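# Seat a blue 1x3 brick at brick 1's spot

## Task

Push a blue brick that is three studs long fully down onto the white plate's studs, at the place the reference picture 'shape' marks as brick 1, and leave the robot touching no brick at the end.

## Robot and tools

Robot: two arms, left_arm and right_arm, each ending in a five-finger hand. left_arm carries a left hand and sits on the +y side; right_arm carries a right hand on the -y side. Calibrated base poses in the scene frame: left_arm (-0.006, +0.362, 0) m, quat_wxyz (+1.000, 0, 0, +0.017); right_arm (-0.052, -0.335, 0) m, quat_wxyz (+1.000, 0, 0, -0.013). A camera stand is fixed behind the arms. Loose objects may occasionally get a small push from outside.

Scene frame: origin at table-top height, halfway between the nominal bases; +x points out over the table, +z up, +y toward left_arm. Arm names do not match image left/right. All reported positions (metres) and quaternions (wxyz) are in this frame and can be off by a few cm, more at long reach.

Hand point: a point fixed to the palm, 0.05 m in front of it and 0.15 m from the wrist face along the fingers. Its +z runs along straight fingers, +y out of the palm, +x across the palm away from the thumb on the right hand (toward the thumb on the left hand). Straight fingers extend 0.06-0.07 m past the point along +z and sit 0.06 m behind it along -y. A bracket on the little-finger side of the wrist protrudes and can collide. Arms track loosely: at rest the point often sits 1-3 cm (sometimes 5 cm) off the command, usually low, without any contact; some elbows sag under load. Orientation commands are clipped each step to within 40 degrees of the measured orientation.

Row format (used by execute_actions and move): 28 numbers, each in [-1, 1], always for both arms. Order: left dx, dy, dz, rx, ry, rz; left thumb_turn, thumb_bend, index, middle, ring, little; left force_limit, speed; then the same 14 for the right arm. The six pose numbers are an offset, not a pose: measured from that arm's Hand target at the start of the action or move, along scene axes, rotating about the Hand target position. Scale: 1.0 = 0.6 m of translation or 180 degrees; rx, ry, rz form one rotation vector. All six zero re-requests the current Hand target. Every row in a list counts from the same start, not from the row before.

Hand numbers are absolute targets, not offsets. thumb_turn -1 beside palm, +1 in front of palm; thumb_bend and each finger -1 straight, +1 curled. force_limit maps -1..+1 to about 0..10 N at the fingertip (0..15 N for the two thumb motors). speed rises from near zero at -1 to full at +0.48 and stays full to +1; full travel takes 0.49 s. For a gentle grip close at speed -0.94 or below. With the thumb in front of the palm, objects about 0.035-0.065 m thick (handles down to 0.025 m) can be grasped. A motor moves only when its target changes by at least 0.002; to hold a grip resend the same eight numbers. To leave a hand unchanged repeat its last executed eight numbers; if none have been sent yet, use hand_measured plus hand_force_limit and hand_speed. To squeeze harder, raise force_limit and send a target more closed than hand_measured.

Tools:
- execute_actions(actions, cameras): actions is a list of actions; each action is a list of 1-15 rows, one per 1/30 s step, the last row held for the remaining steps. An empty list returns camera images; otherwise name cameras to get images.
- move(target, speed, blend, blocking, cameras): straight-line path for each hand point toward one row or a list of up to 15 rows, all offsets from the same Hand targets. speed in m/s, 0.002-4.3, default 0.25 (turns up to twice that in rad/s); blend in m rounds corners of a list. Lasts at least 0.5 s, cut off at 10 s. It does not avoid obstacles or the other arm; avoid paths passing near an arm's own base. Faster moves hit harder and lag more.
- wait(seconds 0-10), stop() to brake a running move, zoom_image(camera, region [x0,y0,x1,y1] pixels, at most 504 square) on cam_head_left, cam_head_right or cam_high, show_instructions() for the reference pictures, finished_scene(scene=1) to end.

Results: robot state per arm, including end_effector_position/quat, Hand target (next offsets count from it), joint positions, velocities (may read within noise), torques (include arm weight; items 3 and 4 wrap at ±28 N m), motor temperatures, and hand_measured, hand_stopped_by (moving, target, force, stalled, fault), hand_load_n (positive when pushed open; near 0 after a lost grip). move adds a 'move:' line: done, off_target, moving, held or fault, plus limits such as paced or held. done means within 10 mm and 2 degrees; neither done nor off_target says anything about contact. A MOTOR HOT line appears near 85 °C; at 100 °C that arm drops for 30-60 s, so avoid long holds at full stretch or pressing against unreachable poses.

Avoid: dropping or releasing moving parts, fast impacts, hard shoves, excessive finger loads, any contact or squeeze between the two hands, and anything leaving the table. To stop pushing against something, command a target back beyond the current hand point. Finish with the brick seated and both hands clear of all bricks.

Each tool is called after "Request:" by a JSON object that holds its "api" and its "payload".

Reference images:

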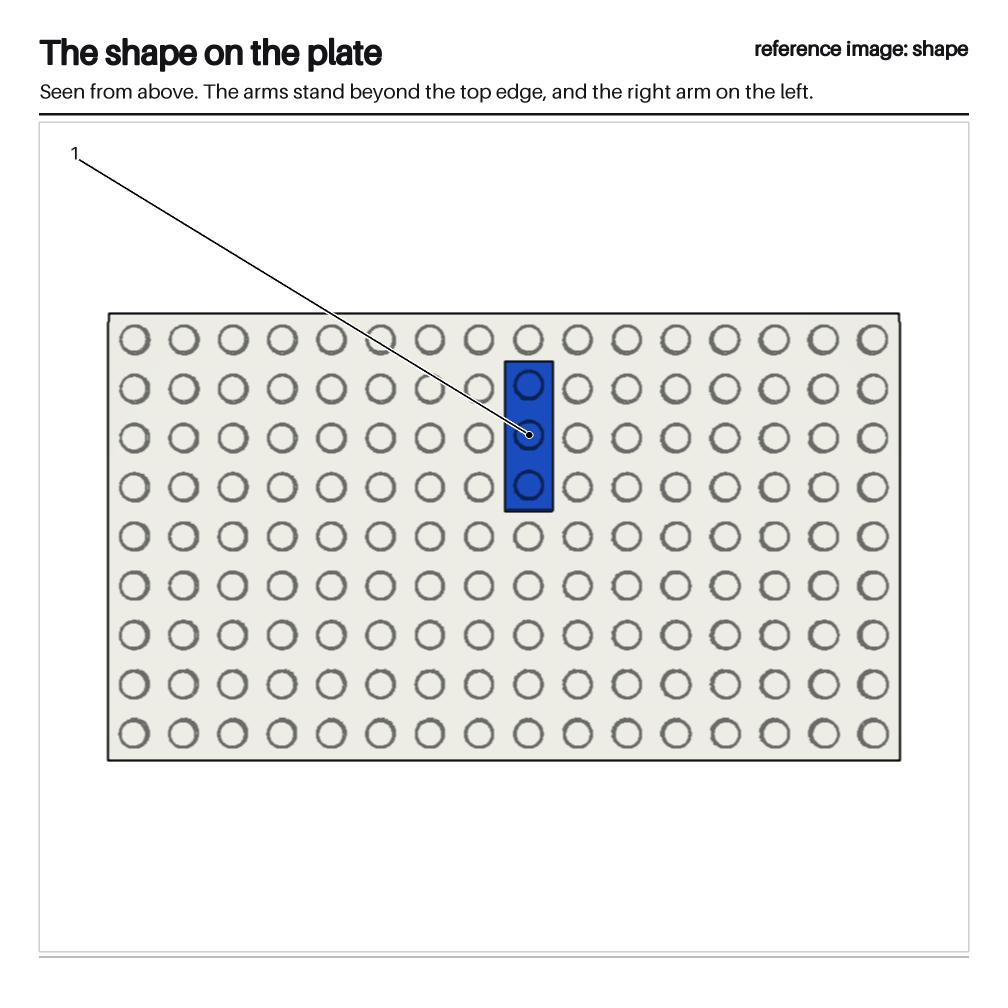

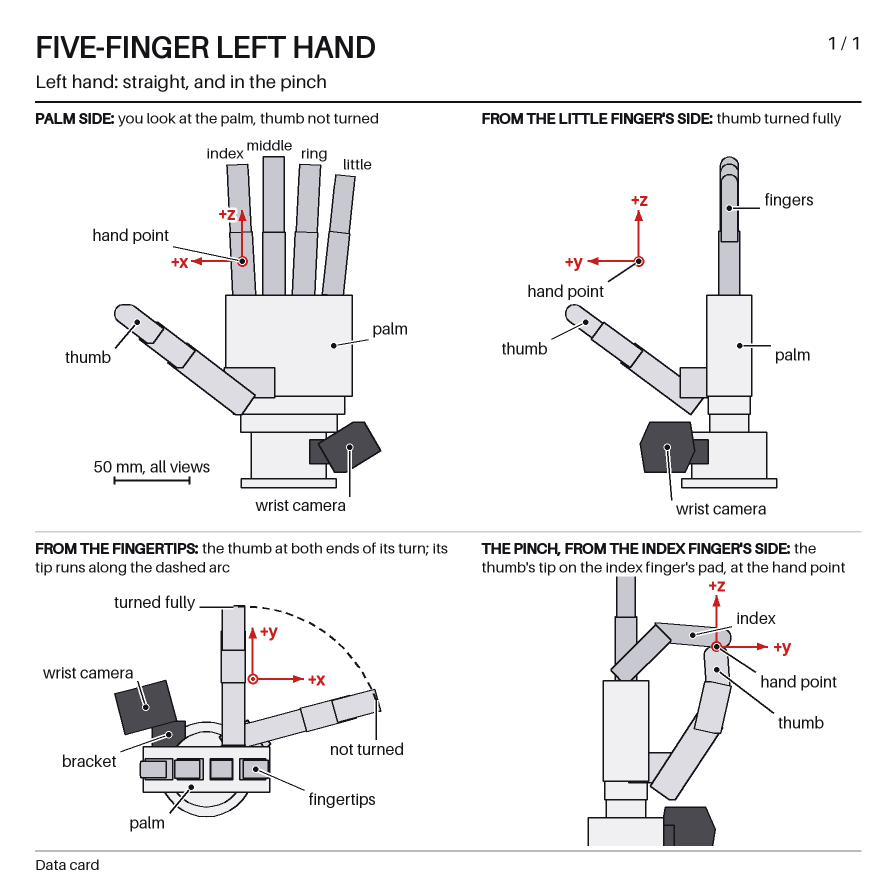

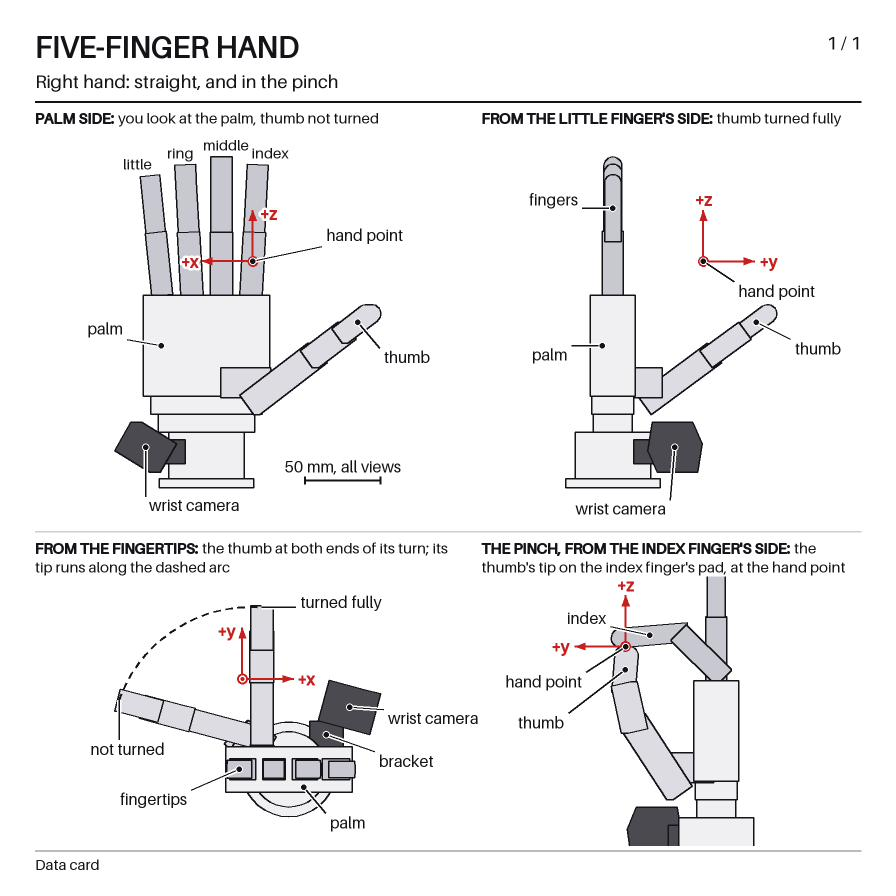

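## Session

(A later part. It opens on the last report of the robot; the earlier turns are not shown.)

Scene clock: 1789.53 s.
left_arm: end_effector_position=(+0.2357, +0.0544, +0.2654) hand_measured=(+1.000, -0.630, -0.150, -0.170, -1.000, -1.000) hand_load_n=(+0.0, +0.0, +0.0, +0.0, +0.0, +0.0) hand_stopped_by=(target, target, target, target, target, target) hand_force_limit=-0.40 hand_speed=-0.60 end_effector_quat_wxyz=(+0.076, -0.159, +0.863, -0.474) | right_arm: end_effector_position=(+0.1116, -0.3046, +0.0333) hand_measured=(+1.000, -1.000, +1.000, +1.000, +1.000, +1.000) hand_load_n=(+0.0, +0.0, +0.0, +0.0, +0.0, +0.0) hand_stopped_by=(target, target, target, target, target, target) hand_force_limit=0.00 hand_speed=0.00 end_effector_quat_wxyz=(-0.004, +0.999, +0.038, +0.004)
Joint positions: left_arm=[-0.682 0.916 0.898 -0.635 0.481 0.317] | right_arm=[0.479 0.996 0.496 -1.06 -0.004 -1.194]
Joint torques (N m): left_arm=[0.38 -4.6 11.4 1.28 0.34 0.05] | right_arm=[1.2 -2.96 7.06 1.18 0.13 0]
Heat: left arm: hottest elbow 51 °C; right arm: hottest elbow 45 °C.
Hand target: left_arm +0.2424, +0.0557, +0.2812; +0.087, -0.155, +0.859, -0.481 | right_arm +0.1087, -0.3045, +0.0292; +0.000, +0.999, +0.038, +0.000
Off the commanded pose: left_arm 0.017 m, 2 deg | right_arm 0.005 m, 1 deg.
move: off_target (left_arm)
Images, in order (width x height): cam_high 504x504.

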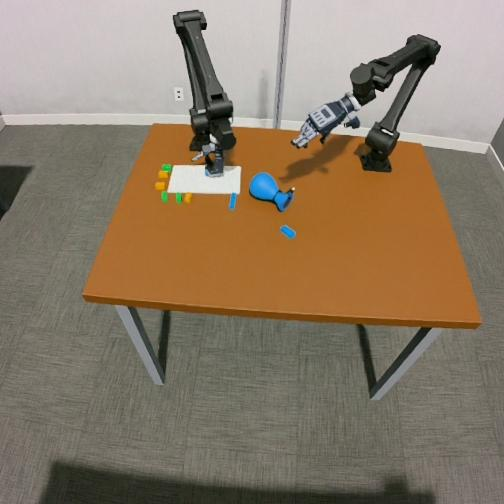

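Request:
{"api": "execute_actions", "payload": {"actions": [], "cameras": ["all"]}}

Request:
{"api": "zoom_image", "payload": {"camera": "cam_head_left", "region": [372, 332, 422, 382]}}

Request:
{"api": "zoom_image", "payload": {"camera": "cam_head_right", "region": [375, 345, 425, 395]}}

Request:
{"api": "zoom_image", "payload": {"camera": "cam_high", "region": [195, 155, 225, 185]}}

Scene clock: 1807.17 s.
left_arm: end_effector_position=(+0.2357, +0.0544, +0.2654) hand_measured=(+1.000, -0.630, -0.150, -0.170, -1.000, -1.000) hand_load_n=(+0.0, +0.0, +0.5, +0.0, +0.0, +0.0) hand_stopped_by=(target, target, target, target, target, target) hand_force_limit=-0.40 hand_speed=-0.60 end_effector_quat_wxyz=(+0.076, -0.159, +0.863, -0.474) | right_arm: end_effector_position=(+0.1116, -0.3046, +0.0333) hand_measured=(+1.000, -1.000, +1.000, +1.000, +1.000, +1.000) hand_load_n=(+0.0, +0.0, +0.0, +0.0, +0.0, +0.0) hand_stopped_by=(target, target, target, target, target, target) hand_force_limit=0.00 hand_speed=0.00 end_effector_quat_wxyz=(-0.004, +0.999, +0.038, +0.004)
Joint positions: left_arm=[-0.682 0.916 0.898 -0.635 0.481 0.317] | right_arm=[0.479 0.996 0.496 -1.06 -0.004 -1.194]
Joint velocities: within noise
Joint torques (N m): left_arm=[0.38 -4.6 11.4 1.28 0.34 0.05] | right_arm=[1.38 -3.02 7.08 1.14 0.16 -0.04]
Motor temperatures (°C): left_arm=[29 32 51 28 26 27] | right_arm=[26 32 44 27 29 27]
Heat: left arm: hottest elbow 51 °C; right arm: hottest elbow 44 °C.
Hand target: left_arm +0.2424, +0.0557, +0.2812; +0.087, -0.155, +0.859, -0.481 | right_arm +0.1087, -0.3045, +0.0292; +0.000, +0.999, +0.038, +0.000
Off the commanded pose: left_arm 0.017 m, 2 deg | right_arm 0.005 m, 1 deg.

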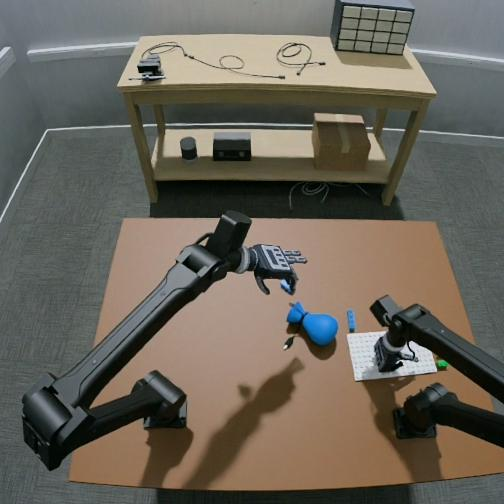

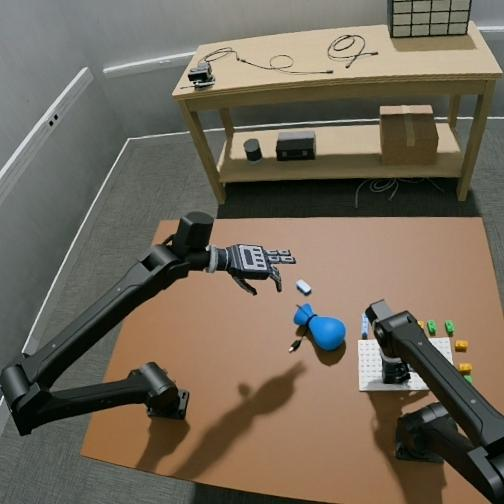

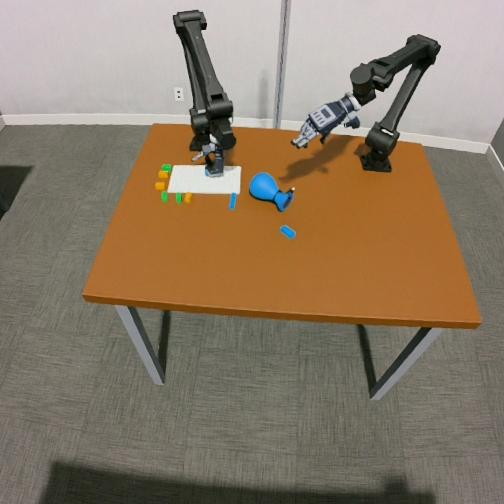

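Scaled by 10.080.

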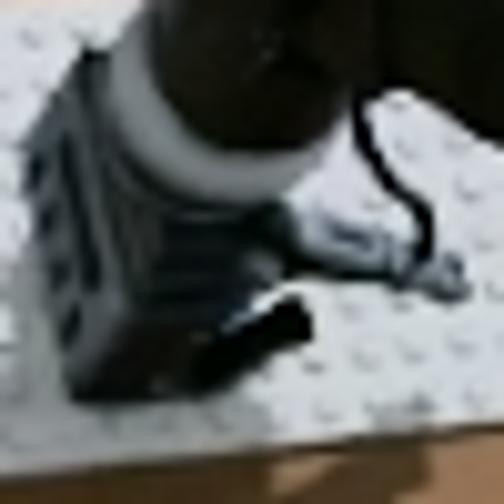

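Scaled by 10.080.

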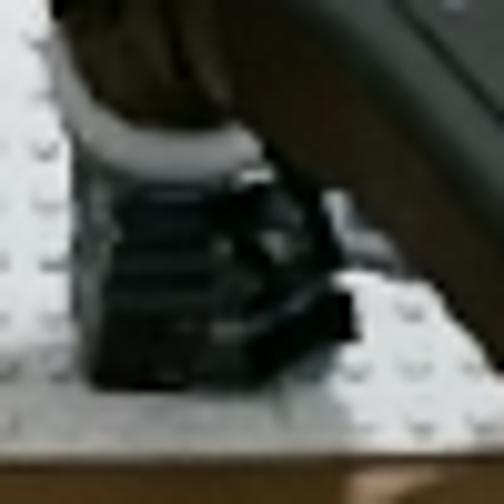

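Scaled by 16.800.

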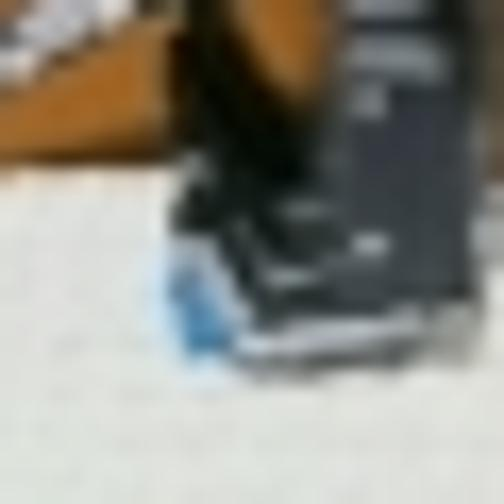

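Request:
{"api": "move", "payload": {"target": [[0,0,0,0,0,0,1,-0.63,-0.15,-0.17,-1,-1,-0.4,-0.6,0,0,0.025,0,0,0,1,-1,1,1,1,1,0,0]], "speed": 0.05, "cameras": ["cam_high"]}}

Request:
{"api": "zoom_image", "payload": {"camera": "cam_high", "region": [195, 155, 225, 185]}}

Scene clock: 1822.50 s.
left_arm: end_effector_position=(+0.2357, +0.0544, +0.2654) hand_measured=(+1.000, -0.630, -0.150, -0.170, -1.000, -1.000) hand_load_n=(+0.0, +0.0, +0.0, +0.0, +0.0, -0.5) hand_stopped_by=(target, target, target, target, target, target) hand_force_limit=-0.40 hand_speed=-0.60 end_effector_quat_wxyz=(+0.076, -0.159, +0.863, -0.474) | right_arm: end_effector_position=(+0.1031, -0.3093, +0.0364) hand_measured=(+1.000, -1.000, +1.000, +1.000, +1.000, +1.000) hand_load_n=(+0.0, +0.0, +0.0, +0.0, +0.0, +0.0) hand_stopped_by=(target, target, target, target, target, target) hand_force_limit=0.00 hand_speed=0.00 end_effector_quat_wxyz=(+0.003, +0.999, +0.038, -0.010)
Joint positions: left_arm=[-0.682 0.916 0.898 -0.635 0.481 0.317] | right_arm=[0.479 0.989 0.496 -1.099 -0.002 -1.194]
Joint torques (N m): left_arm=[0.32 -4.66 11.38 1.29 0.34 0.05] | right_arm=[1.44 -4.01 9.59 0.21 0.04 0]
Heat: left arm: hottest elbow 51 °C; right arm: hottest elbow 43 °C.
Hand target: left_arm +0.2424, +0.0557, +0.2812; +0.087, -0.155, +0.859, -0.481 | right_arm +0.1087, -0.3045, +0.0442; +0.000, +0.999, +0.038, +0.000
Off the commanded pose: left_arm 0.017 m, 2 deg | right_arm 0.011 m, 1 deg.
move: off_target (left_arm, right_arm)
Images, in order (width x height): cam_high 504x504.

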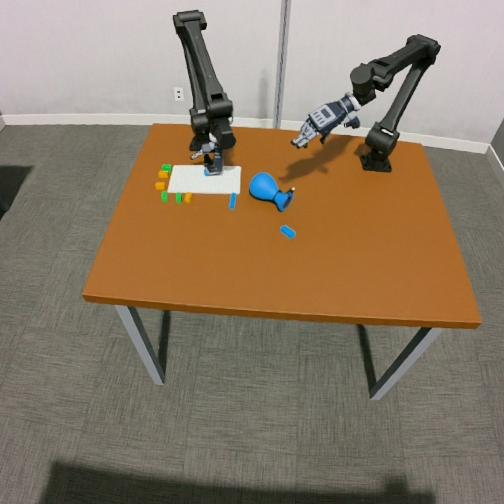

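Scaled by 16.800.

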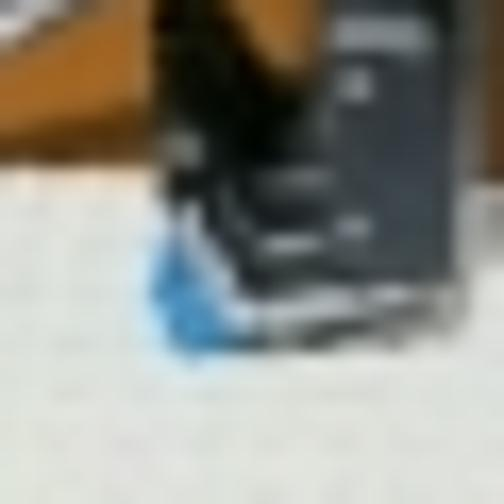

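Request:
{"api": "zoom_image", "payload": {"camera": "cam_high", "region": [185, 140, 235, 190]}}

Scaled by 10.080.

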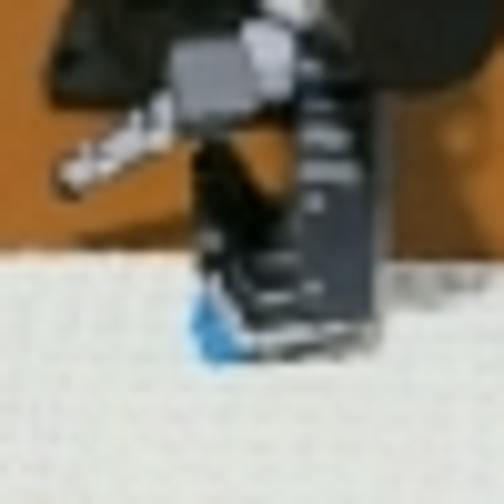

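Request:
{"api": "move", "payload": {"target": [[0,0,0,0,0,0,1,-0.63,-0.15,-0.17,-1,-1,-0.4,-0.6,0,0,0.08,0,0,0,1,-1,1,1,1,1,0,0],[0,0,0,0,0,0,1,-0.63,-0.15,-0.17,-1,-1,-0.4,-0.6,-0.02,-0.15,0.16,0,0,0,1,-1,1,1,1,1,0,0]], "speed": [0.08,0.2], "blend": [0.02,0], "cameras": ["all"]}}

Request:
{"api": "zoom_image", "payload": {"camera": "cam_high", "region": [195, 155, 225, 185]}}

Request:
{"api": "zoom_image", "payload": {"camera": "cam_head_right", "region": [385, 355, 425, 395]}}

Request:
{"api": "zoom_image", "payload": {"camera": "cam_head_left", "region": [372, 342, 412, 382]}}

Scene clock: 1836.17 s.
left_arm: end_effector_position=(+0.2357, +0.0544, +0.2654) hand_measured=(+1.000, -0.630, -0.150, -0.170, -1.000, -1.000) hand_load_n=(+0.0, +0.0, +0.0, +0.0, +0.0, +0.0) hand_stopped_by=(target, target, target, target, target, target) hand_force_limit=-0.40 hand_speed=-0.60 end_effector_quat_wxyz=(+0.076, -0.159, +0.863, -0.474) | right_arm: end_effector_position=(+0.0809, -0.3932, +0.1202) hand_measured=(+1.000, -1.000, +1.000, +1.000, +1.000, +1.000) hand_load_n=(+0.0, +0.0, +0.0, +0.0, +0.0, +0.0) hand_stopped_by=(target, target, target, target, target, target) hand_force_limit=0.00 hand_speed=0.00 end_effector_quat_wxyz=(+0.002, +0.999, +0.039, -0.021)
Joint positions: left_arm=[-0.682 0.916 0.898 -0.635 0.481 0.317] | right_arm=[0.059 0.752 0.615 -1.476 0.004 -1.615]
Joint torques (N m): left_arm=[0.38 -4.6 11.4 1.29 0.34 0.05] | right_arm=[-0.62 -1.38 14.04 0.18 -0.13 -0.25]
Heat: left arm: hottest elbow 51 °C; right arm: hottest elbow 43 °C.
Hand target: left_arm +0.2424, +0.0557, +0.2812; +0.087, -0.155, +0.859, -0.481 | right_arm +0.0967, -0.3945, +0.1402; +0.000, +0.999, +0.038, +0.000
Off the commanded pose: left_arm 0.017 m, 2 deg | right_arm 0.026 m, 2 deg.
move: off_target (left_arm, right_arm)

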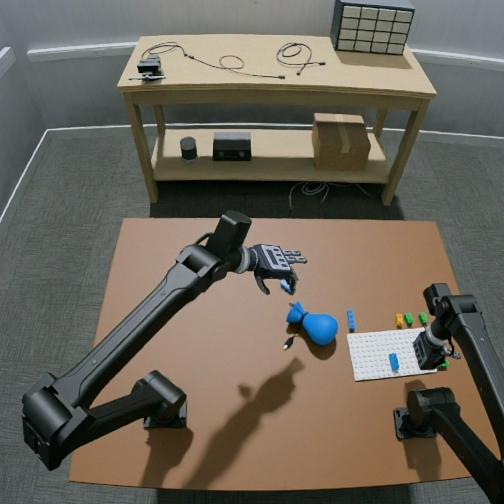

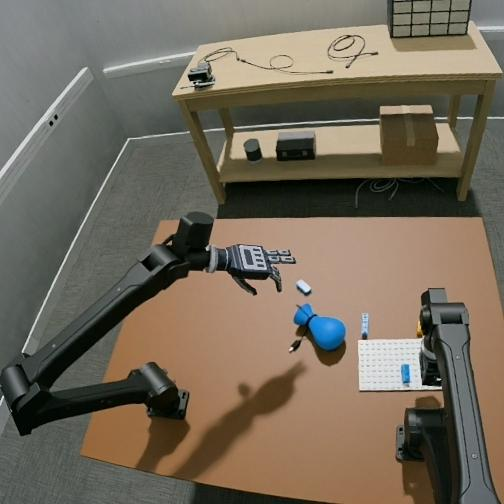

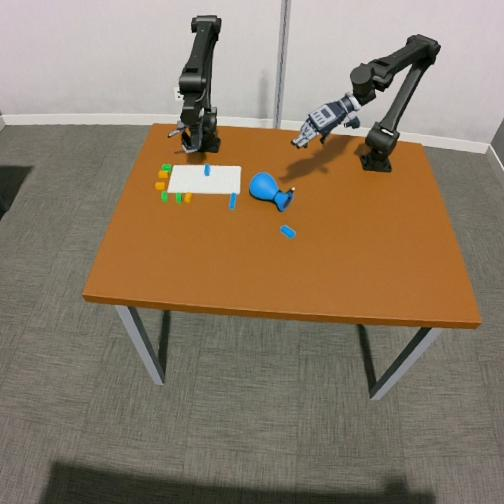

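Scaled by 16.800.

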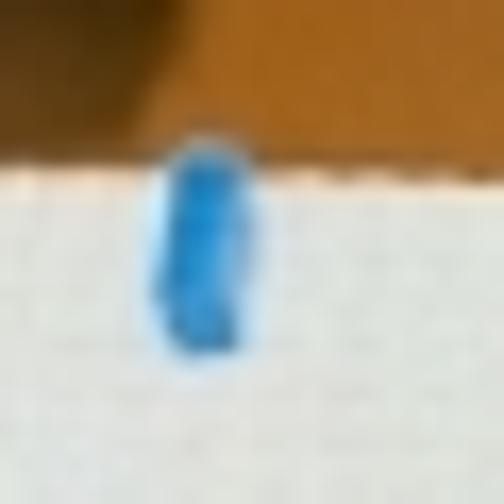

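Scaled by 12.600.

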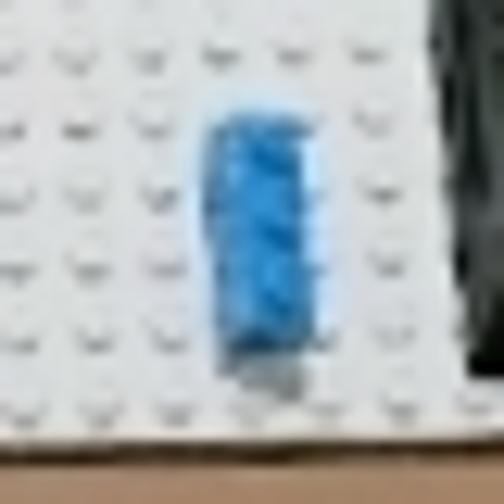

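Scaled by 12.600.

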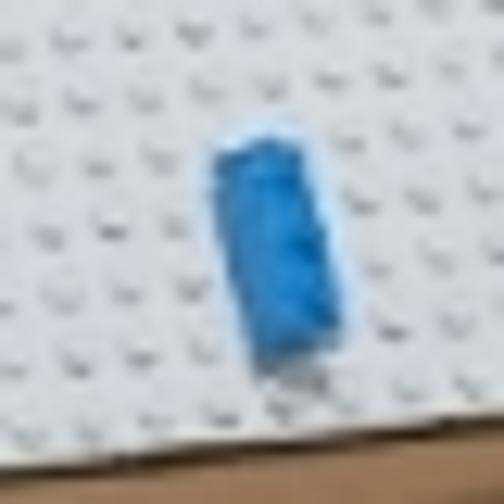

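Request:
{"api": "zoom_image", "payload": {"camera": "cam_head_right", "region": [285, 270, 345, 330]}}

Request:
{"api": "zoom_image", "payload": {"camera": "cam_high", "region": [270, 210, 310, 250]}}

Request:
{"api": "zoom_image", "payload": {"camera": "cam_head_right", "region": [330, 330, 400, 400]}}

Scaled by 8.400.

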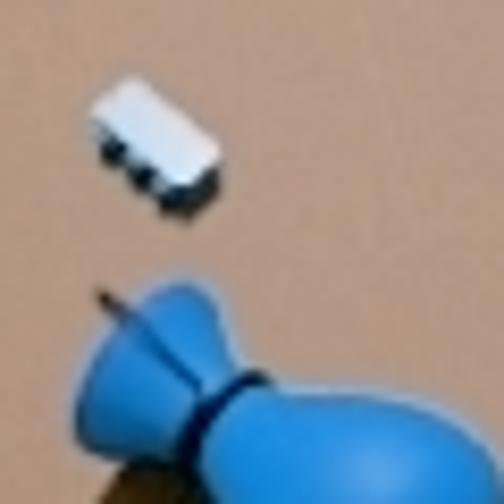

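Scaled by 12.600.

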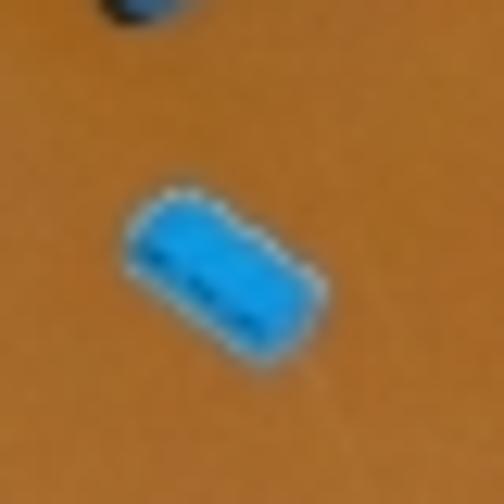

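Scaled by 7.200.

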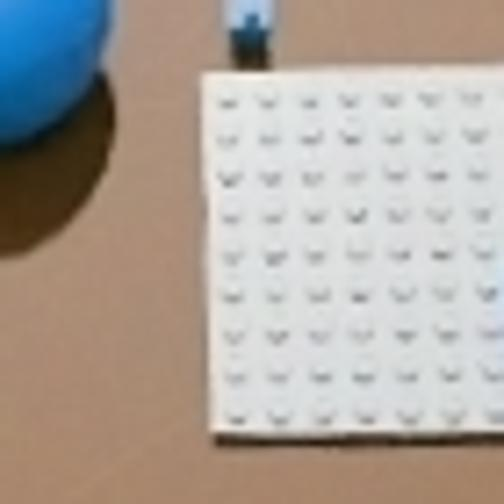

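Request:
{"api": "zoom_image", "payload": {"camera": "cam_head_right", "region": [395, 360, 415, 390]}}

Request:
{"api": "zoom_image", "payload": {"camera": "cam_high", "region": [198, 158, 218, 182]}}

Request:
{"api": "zoom_image", "payload": {"camera": "cam_head_left", "region": [382, 348, 406, 378]}}

Scaled by 16.800.

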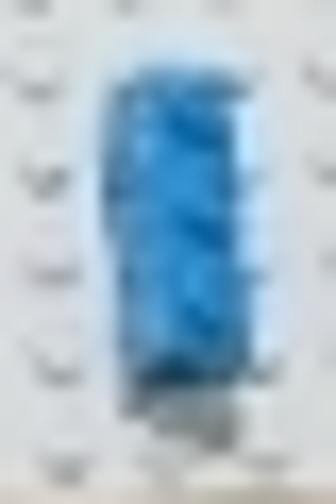

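Scaled by 21.000.

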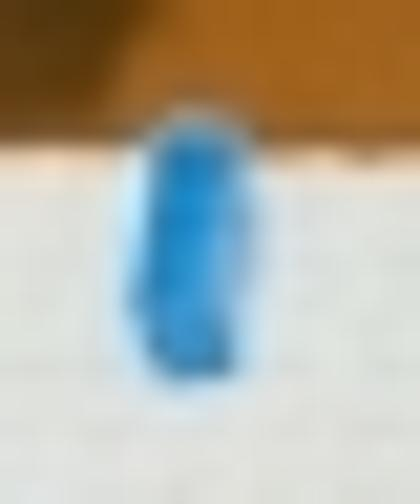

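Scaled by 16.800.

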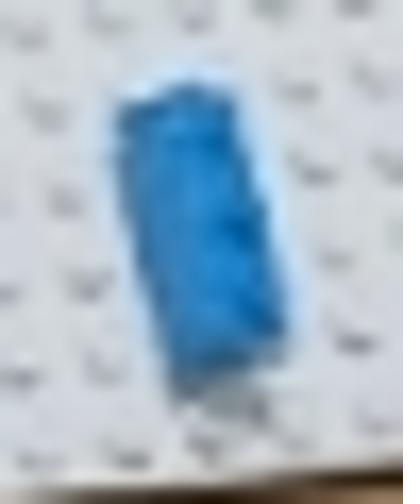

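Request:
{"api": "move", "payload": {"target": [[0,0,0,0,0,0,1,-0.63,-0.15,-0.17,-1,-1,-0.4,-0.6,0,-0.03,0.08,0,0,0,1,-1,1,1,1,1,0,0],[0,0,0,0,0,0,1,-0.63,-0.15,-0.17,-1,-1,-0.4,-0.6,-0.01,-0.1,0.12,-0.0469,0.0401,-0.4986,1,-1,1,1,1,1,0,0]], "speed": [0.2,0.3], "blend": [0.03,0], "cameras": ["all"]}}

Request:
{"api": "zoom_image", "payload": {"camera": "cam_head_right", "region": [385, 355, 425, 395]}}

Request:
{"api": "zoom_image", "payload": {"camera": "cam_head_left", "region": [372, 342, 412, 382]}}

Request:
{"api": "zoom_image", "payload": {"camera": "cam_high", "region": [185, 140, 235, 190]}}

Scene clock: 2227.90 s.
left_arm: end_effector_position=(+0.2357, +0.0544, +0.2654) hand_measured=(+1.000, -0.630, -0.150, -0.170, -1.000, -1.000) hand_load_n=(+0.0, +0.0, +0.0, +0.0, +0.0, +0.0) hand_stopped_by=(target, target, target, target, target, target) hand_force_limit=-0.40 hand_speed=-0.60 end_effector_quat_wxyz=(+0.076, -0.159, +0.863, -0.474) | right_arm: end_effector_position=(+0.0791, -0.4458, +0.1965) hand_measured=(+1.000, -1.000, +1.000, +1.000, +1.000, +1.000) hand_load_n=(+0.0, +0.0, +0.0, +0.0, +0.0, +0.0) hand_stopped_by=(target, target, target, target, target, target) hand_force_limit=0.00 hand_speed=0.00 end_effector_quat_wxyz=(+0.067, +0.739, -0.666, -0.078)
Joint positions: left_arm=[-0.682 0.916 0.898 -0.635 0.481 0.317] | right_arm=[-0.503 1.082 0.95 -1.619 0.099 -0.622]
Joint torques (N m): left_arm=[0.38 -4.6 11.4 1.28 0.34 0.05] | right_arm=[-0.79 -5.01 13.5 -0.17 0.11 -0.02]
Motor temperatures (°C): left_arm=[28 31 54 28 26 27] | right_arm=[26 30 51 27 28 27]
Heat: left arm: hottest elbow 54 °C; right arm: hottest elbow 51 °C.
Hand target: left_arm +0.2424, +0.0557, +0.2812; +0.087, -0.155, +0.859, -0.481 | right_arm +0.0907, -0.4545, +0.2122; +0.064, +0.731, -0.677, -0.059
Off the commanded pose: left_arm 0.017 m, 2 deg | right_arm 0.021 m, 3 deg.
move: off_target (left_arm, right_arm); blend cut to 0.0259 m at target 1

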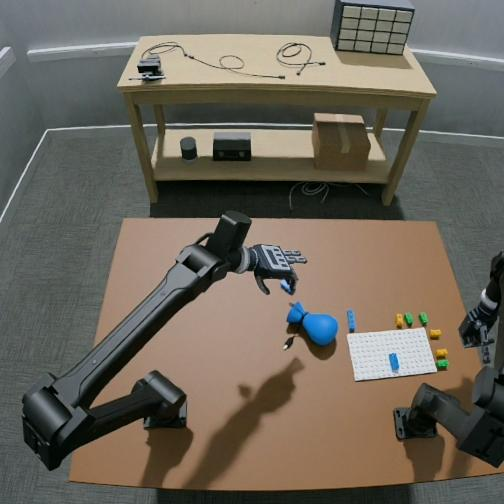

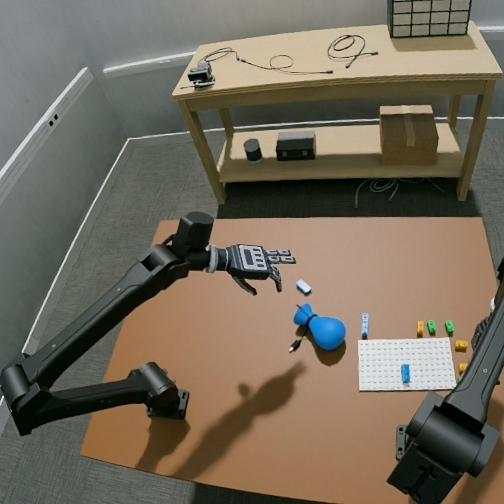

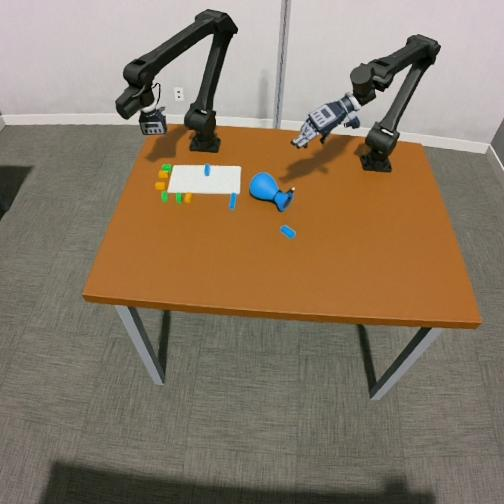

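Scaled by 12.600.

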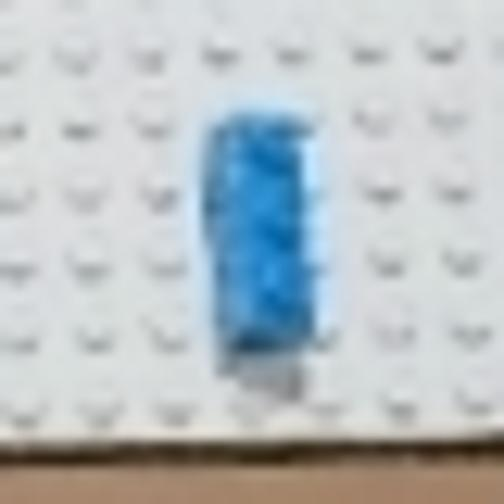

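Scaled by 12.600.

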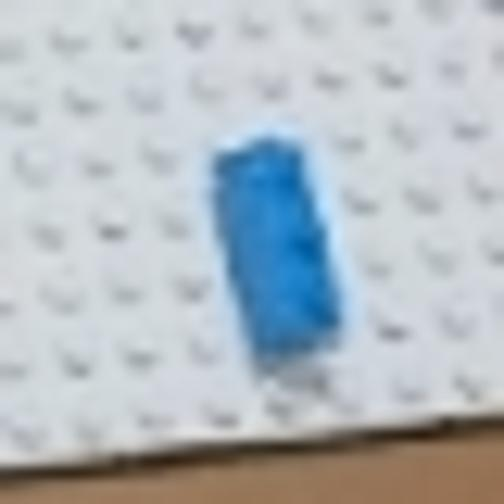

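Scaled by 10.080.

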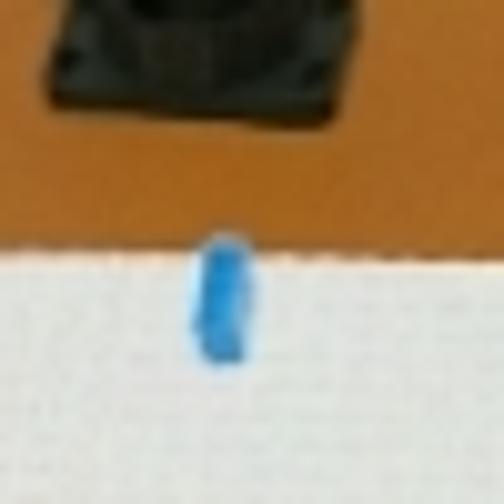

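Request:
{"api": "move", "payload": {"target": [[0,0,0,0,0,0,1,-0.63,-0.15,-0.17,-1,-1,-0.4,-0.6,0.0,0.19,-0.18,0.022,0,0,1,-1,1,1,1,1,0,0]], "speed": 0.2, "cameras": ["all"]}}

Request:
{"api": "zoom_image", "payload": {"camera": "cam_high", "region": [175, 130, 235, 190]}}

Request:
{"api": "zoom_image", "payload": {"camera": "cam_head_left", "region": [370, 320, 440, 390]}}

Scene clock: 2258.37 s.
left_arm: end_effector_position=(+0.2357, +0.0544, +0.2654) hand_measured=(+1.000, -0.630, -0.150, -0.170, -1.000, -1.000) hand_load_n=(+0.0, +0.0, +0.0, -0.5, +0.0, +0.0) hand_stopped_by=(target, target, target, target, target, target) hand_force_limit=-0.40 hand_speed=-0.60 end_effector_quat_wxyz=(+0.076, -0.159, +0.863, -0.474) | right_arm: end_effector_position=(+0.0887, -0.3429, +0.1067) hand_measured=(+1.000, -1.000, +1.000, +1.000, +1.000, +1.000) hand_load_n=(+0.0, +0.0, +0.0, +0.0, +0.0, +0.0) hand_stopped_by=(target, target, target, target, target, target) hand_force_limit=0.00 hand_speed=0.00 end_effector_quat_wxyz=(+0.038, +0.732, -0.675, -0.083)
Joint positions: left_arm=[-0.682 0.916 0.898 -0.635 0.481 0.317] | right_arm=[-0.16 1.061 0.696 -1.388 -0.025 -0.268]
Joint torques (N m): left_arm=[0.38 -4.6 11.4 1.28 0.34 0.05] | right_arm=[1.67 -4.13 7.66 0.61 -0.08 -0.05]
Heat: left arm: hottest elbow 54 °C; right arm: hottest elbow 50 °C.
Hand target: left_arm +0.2424, +0.0557, +0.2812; +0.087, -0.155, +0.859, -0.481 | right_arm +0.0907, -0.3405, +0.1042; +0.039, +0.733, -0.675, -0.083
Off the commanded pose: left_arm 0.017 m, 2 deg | right_arm 0.004 m, 0 deg.
move: off_target (left_arm)

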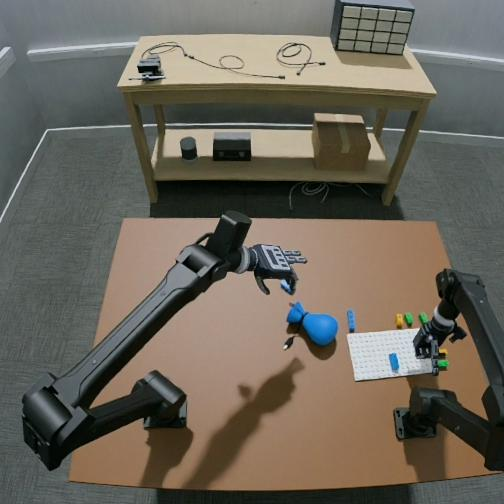

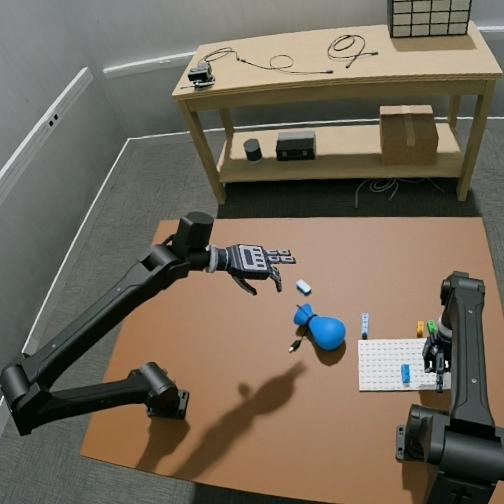

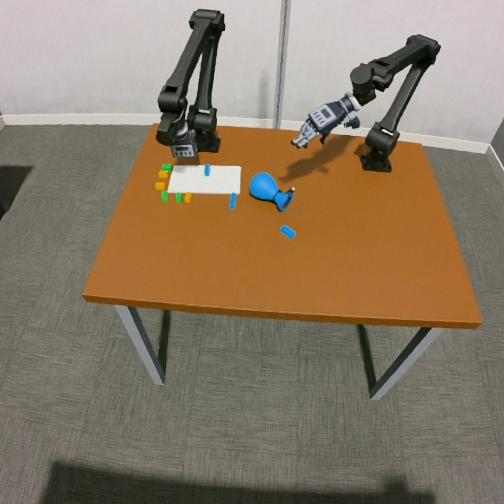

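Scaled by 8.400.

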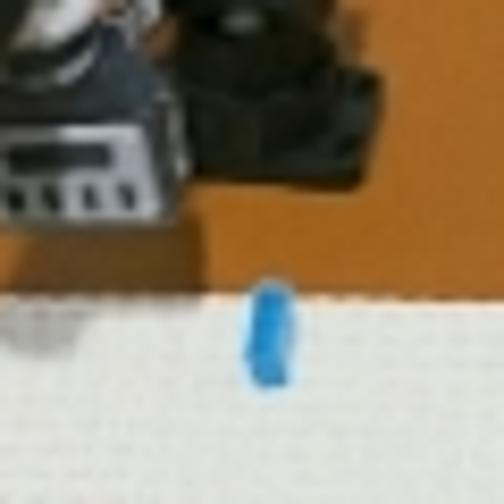

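Scaled by 7.200.

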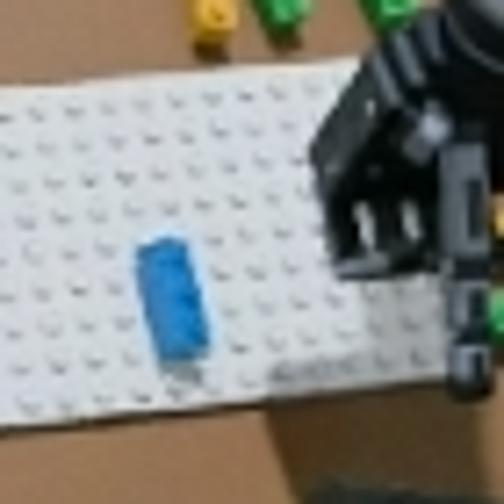

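Request:
{"api": "move", "payload": {"target": [[0,0,0,0,0,0,1,-0.63,-0.15,-0.17,-1,-1,-0.4,-0.6,-0.006,0.015,-0.137,0,0,0,1,-1,1,1,1,1,0,0]], "speed": 0.12, "cameras": ["cam_head_left","cam_high"]}}

Request:
{"api": "zoom_image", "payload": {"camera": "cam_head_left", "region": [370, 320, 440, 390]}}

Request:
{"api": "zoom_image", "payload": {"camera": "cam_high", "region": [185, 140, 235, 190]}}

Scene clock: 2270.30 s.
left_arm: end_effector_position=(+0.2357, +0.0544, +0.2654) hand_measured=(+1.000, -0.630, -0.150, -0.170, -1.000, -1.000) hand_load_n=(+0.0, +0.0, +0.0, +0.0, +0.0, +0.0) hand_stopped_by=(target, target, target, target, target, target) hand_force_limit=-0.40 hand_speed=-0.60 end_effector_quat_wxyz=(+0.076, -0.159, +0.863, -0.474) | right_arm: end_effector_position=(+0.0836, -0.3347, +0.0301) hand_measured=(+1.000, -1.000, +1.000, +1.000, +1.000, +1.000) hand_load_n=(+0.0, +0.0, +0.0, +0.0, +0.0, -4.5) hand_stopped_by=(target, target, target, target, target, target) hand_force_limit=0.00 hand_speed=0.00 end_effector_quat_wxyz=(+0.043, +0.729, -0.678, -0.084)
Joint positions: left_arm=[-0.682 0.916 0.898 -0.635 0.481 0.317] | right_arm=[-0.125 1.18 0.548 -1.127 -0.023 -0.226]
Joint torques (N m): left_arm=[0.38 -4.6 11.38 1.29 0.34 0.05] | right_arm=[1.85 -3.72 5.94 1.59 -0.43 -0.12]
Heat: left arm: hottest elbow 54 °C; right arm: hottest elbow 49 °C.
Hand target: left_arm +0.2424, +0.0557, +0.2812; +0.087, -0.155, +0.859, -0.481 | right_arm +0.0870, -0.3315, +0.0220; +0.039, +0.732, -0.675, -0.083
Off the commanded pose: left_arm 0.017 m, 2 deg | right_arm 0.009 m, 1 deg.
move: off_target (left_arm)
Images, in order (width x height): cam_head_left 504x504, cam_high 504x504.

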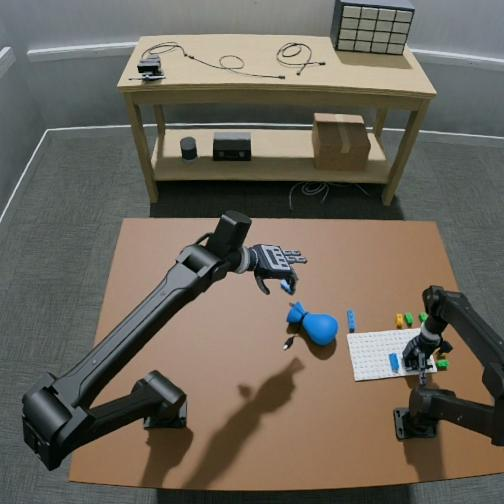

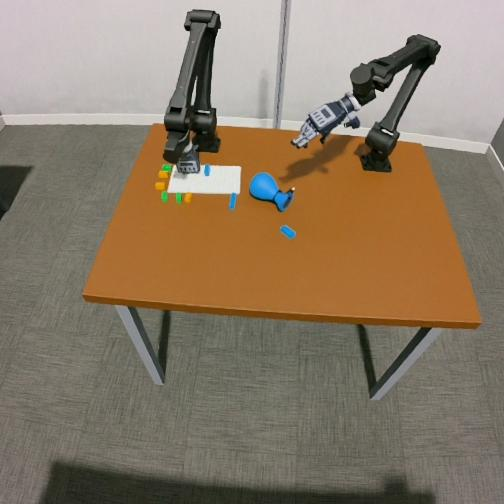

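Scaled by 7.200.

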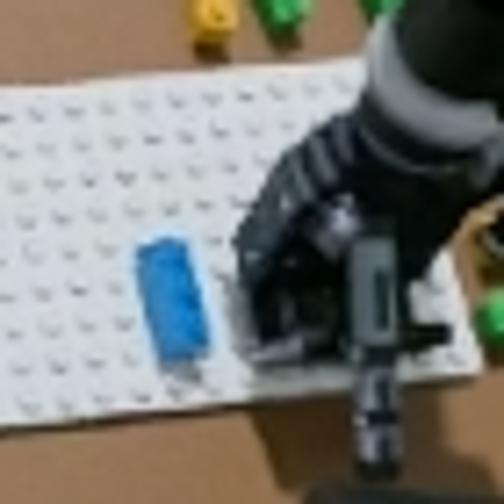

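Scaled by 10.080.

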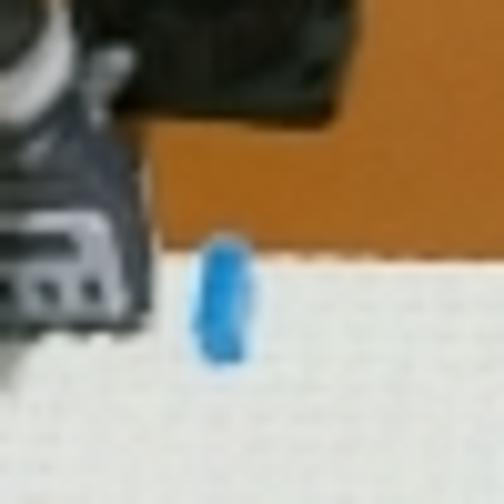

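Request:
{"api": "move", "payload": {"target": [[0,0,0,0,0,0,1,-0.63,-0.15,-0.17,-1,-1,-0.4,-0.6,0,0.0183,-0.012,0,0,0,1,-1,1,1,1,1,0,0]], "speed": 0.05, "cameras": ["cam_head_left","cam_high"]}}

Request:
{"api": "zoom_image", "payload": {"camera": "cam_head_left", "region": [370, 320, 440, 390]}}

Request:
{"api": "zoom_image", "payload": {"camera": "cam_high", "region": [185, 140, 235, 190]}}

Scene clock: 2277.63 s.
left_arm: end_effector_position=(+0.2357, +0.0544, +0.2654) hand_measured=(+1.000, -0.630, -0.150, -0.170, -1.000, -1.000) hand_load_n=(+0.0, +0.0, +0.0, +0.0, +0.0, -0.5) hand_stopped_by=(target, target, target, target, target, target) hand_force_limit=-0.40 hand_speed=-0.60 end_effector_quat_wxyz=(+0.076, -0.159, +0.863, -0.474) | right_arm: end_effector_position=(+0.0877, -0.3275, +0.0284) hand_measured=(+1.000, -1.000, +1.000, +1.000, +1.000, +1.000) hand_load_n=(+0.0, +0.0, +0.0, +0.0, +0.0, -4.5) hand_stopped_by=(target, target, target, target, target, target) hand_force_limit=0.00 hand_speed=0.00 end_effector_quat_wxyz=(+0.045, +0.727, -0.681, -0.077)
Joint positions: left_arm=[-0.682 0.916 0.898 -0.635 0.481 0.317] | right_arm=[-0.086 1.181 0.548 -1.114 -0.02 -0.18]
Joint torques (N m): left_arm=[0.38 -4.6 11.4 1.28 0.34 0.05] | right_arm=[2.2 -2.84 4.83 2.24 -0.91 -0.12]
Heat: left arm: hottest elbow 54 °C; right arm: hottest elbow 48 °C.
Hand target: left_arm +0.2424, +0.0557, +0.2812; +0.087, -0.155, +0.859, -0.481 | right_arm +0.0870, -0.3205, +0.0148; +0.039, +0.733, -0.675, -0.083
Off the commanded pose: left_arm 0.017 m, 2 deg | right_arm 0.015 m, 1 deg.
move: off_target (left_arm, right_arm)
Images, in order (width x height): cam_head_left 504x504, cam_high 504x504.

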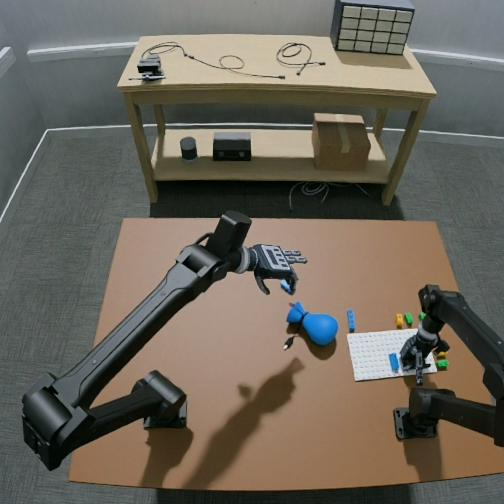

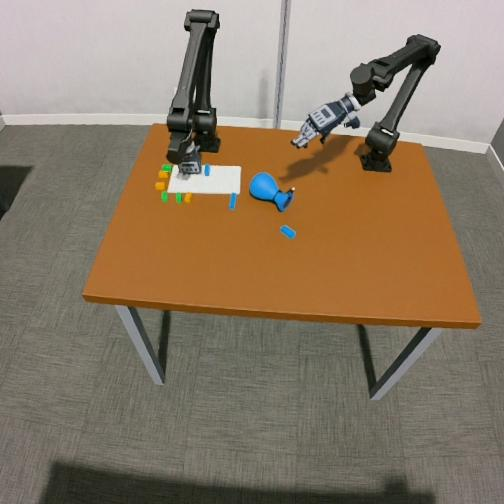

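Scaled by 7.200.

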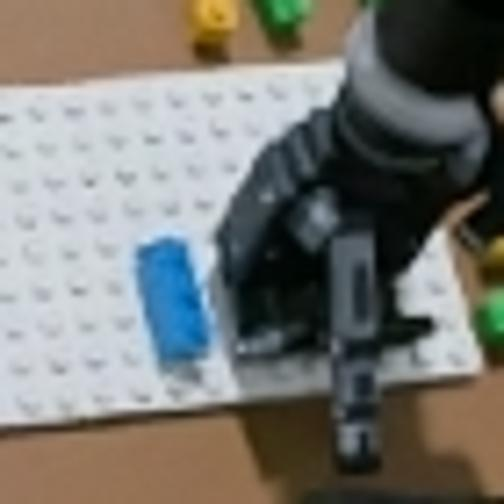

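Scaled by 10.080.

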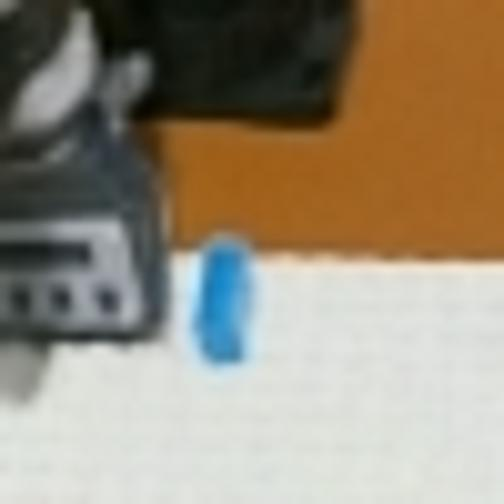

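Request:
{"api": "zoom_image", "payload": {"camera": "cam_head_left", "region": [400, 325, 450, 385]}}

Request:
{"api": "zoom_image", "payload": {"camera": "cam_high", "region": [155, 140, 205, 190]}}

Scaled by 8.400.

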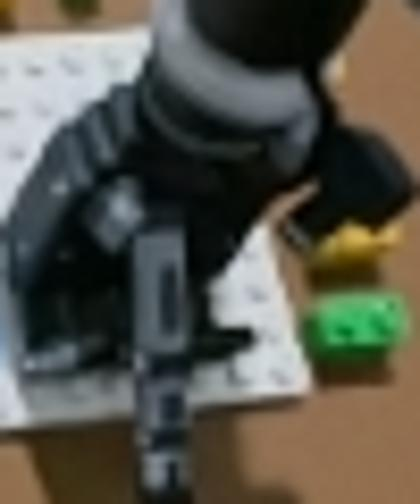

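Scaled by 10.080.

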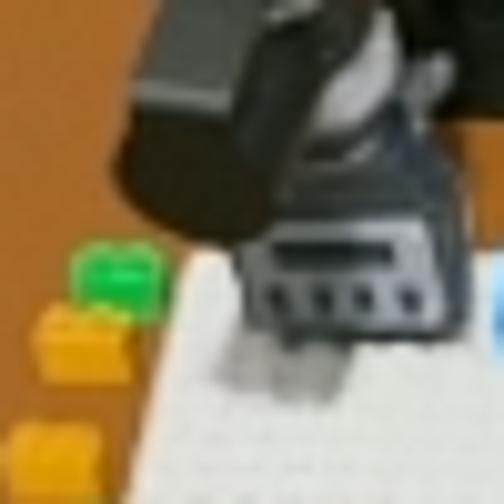

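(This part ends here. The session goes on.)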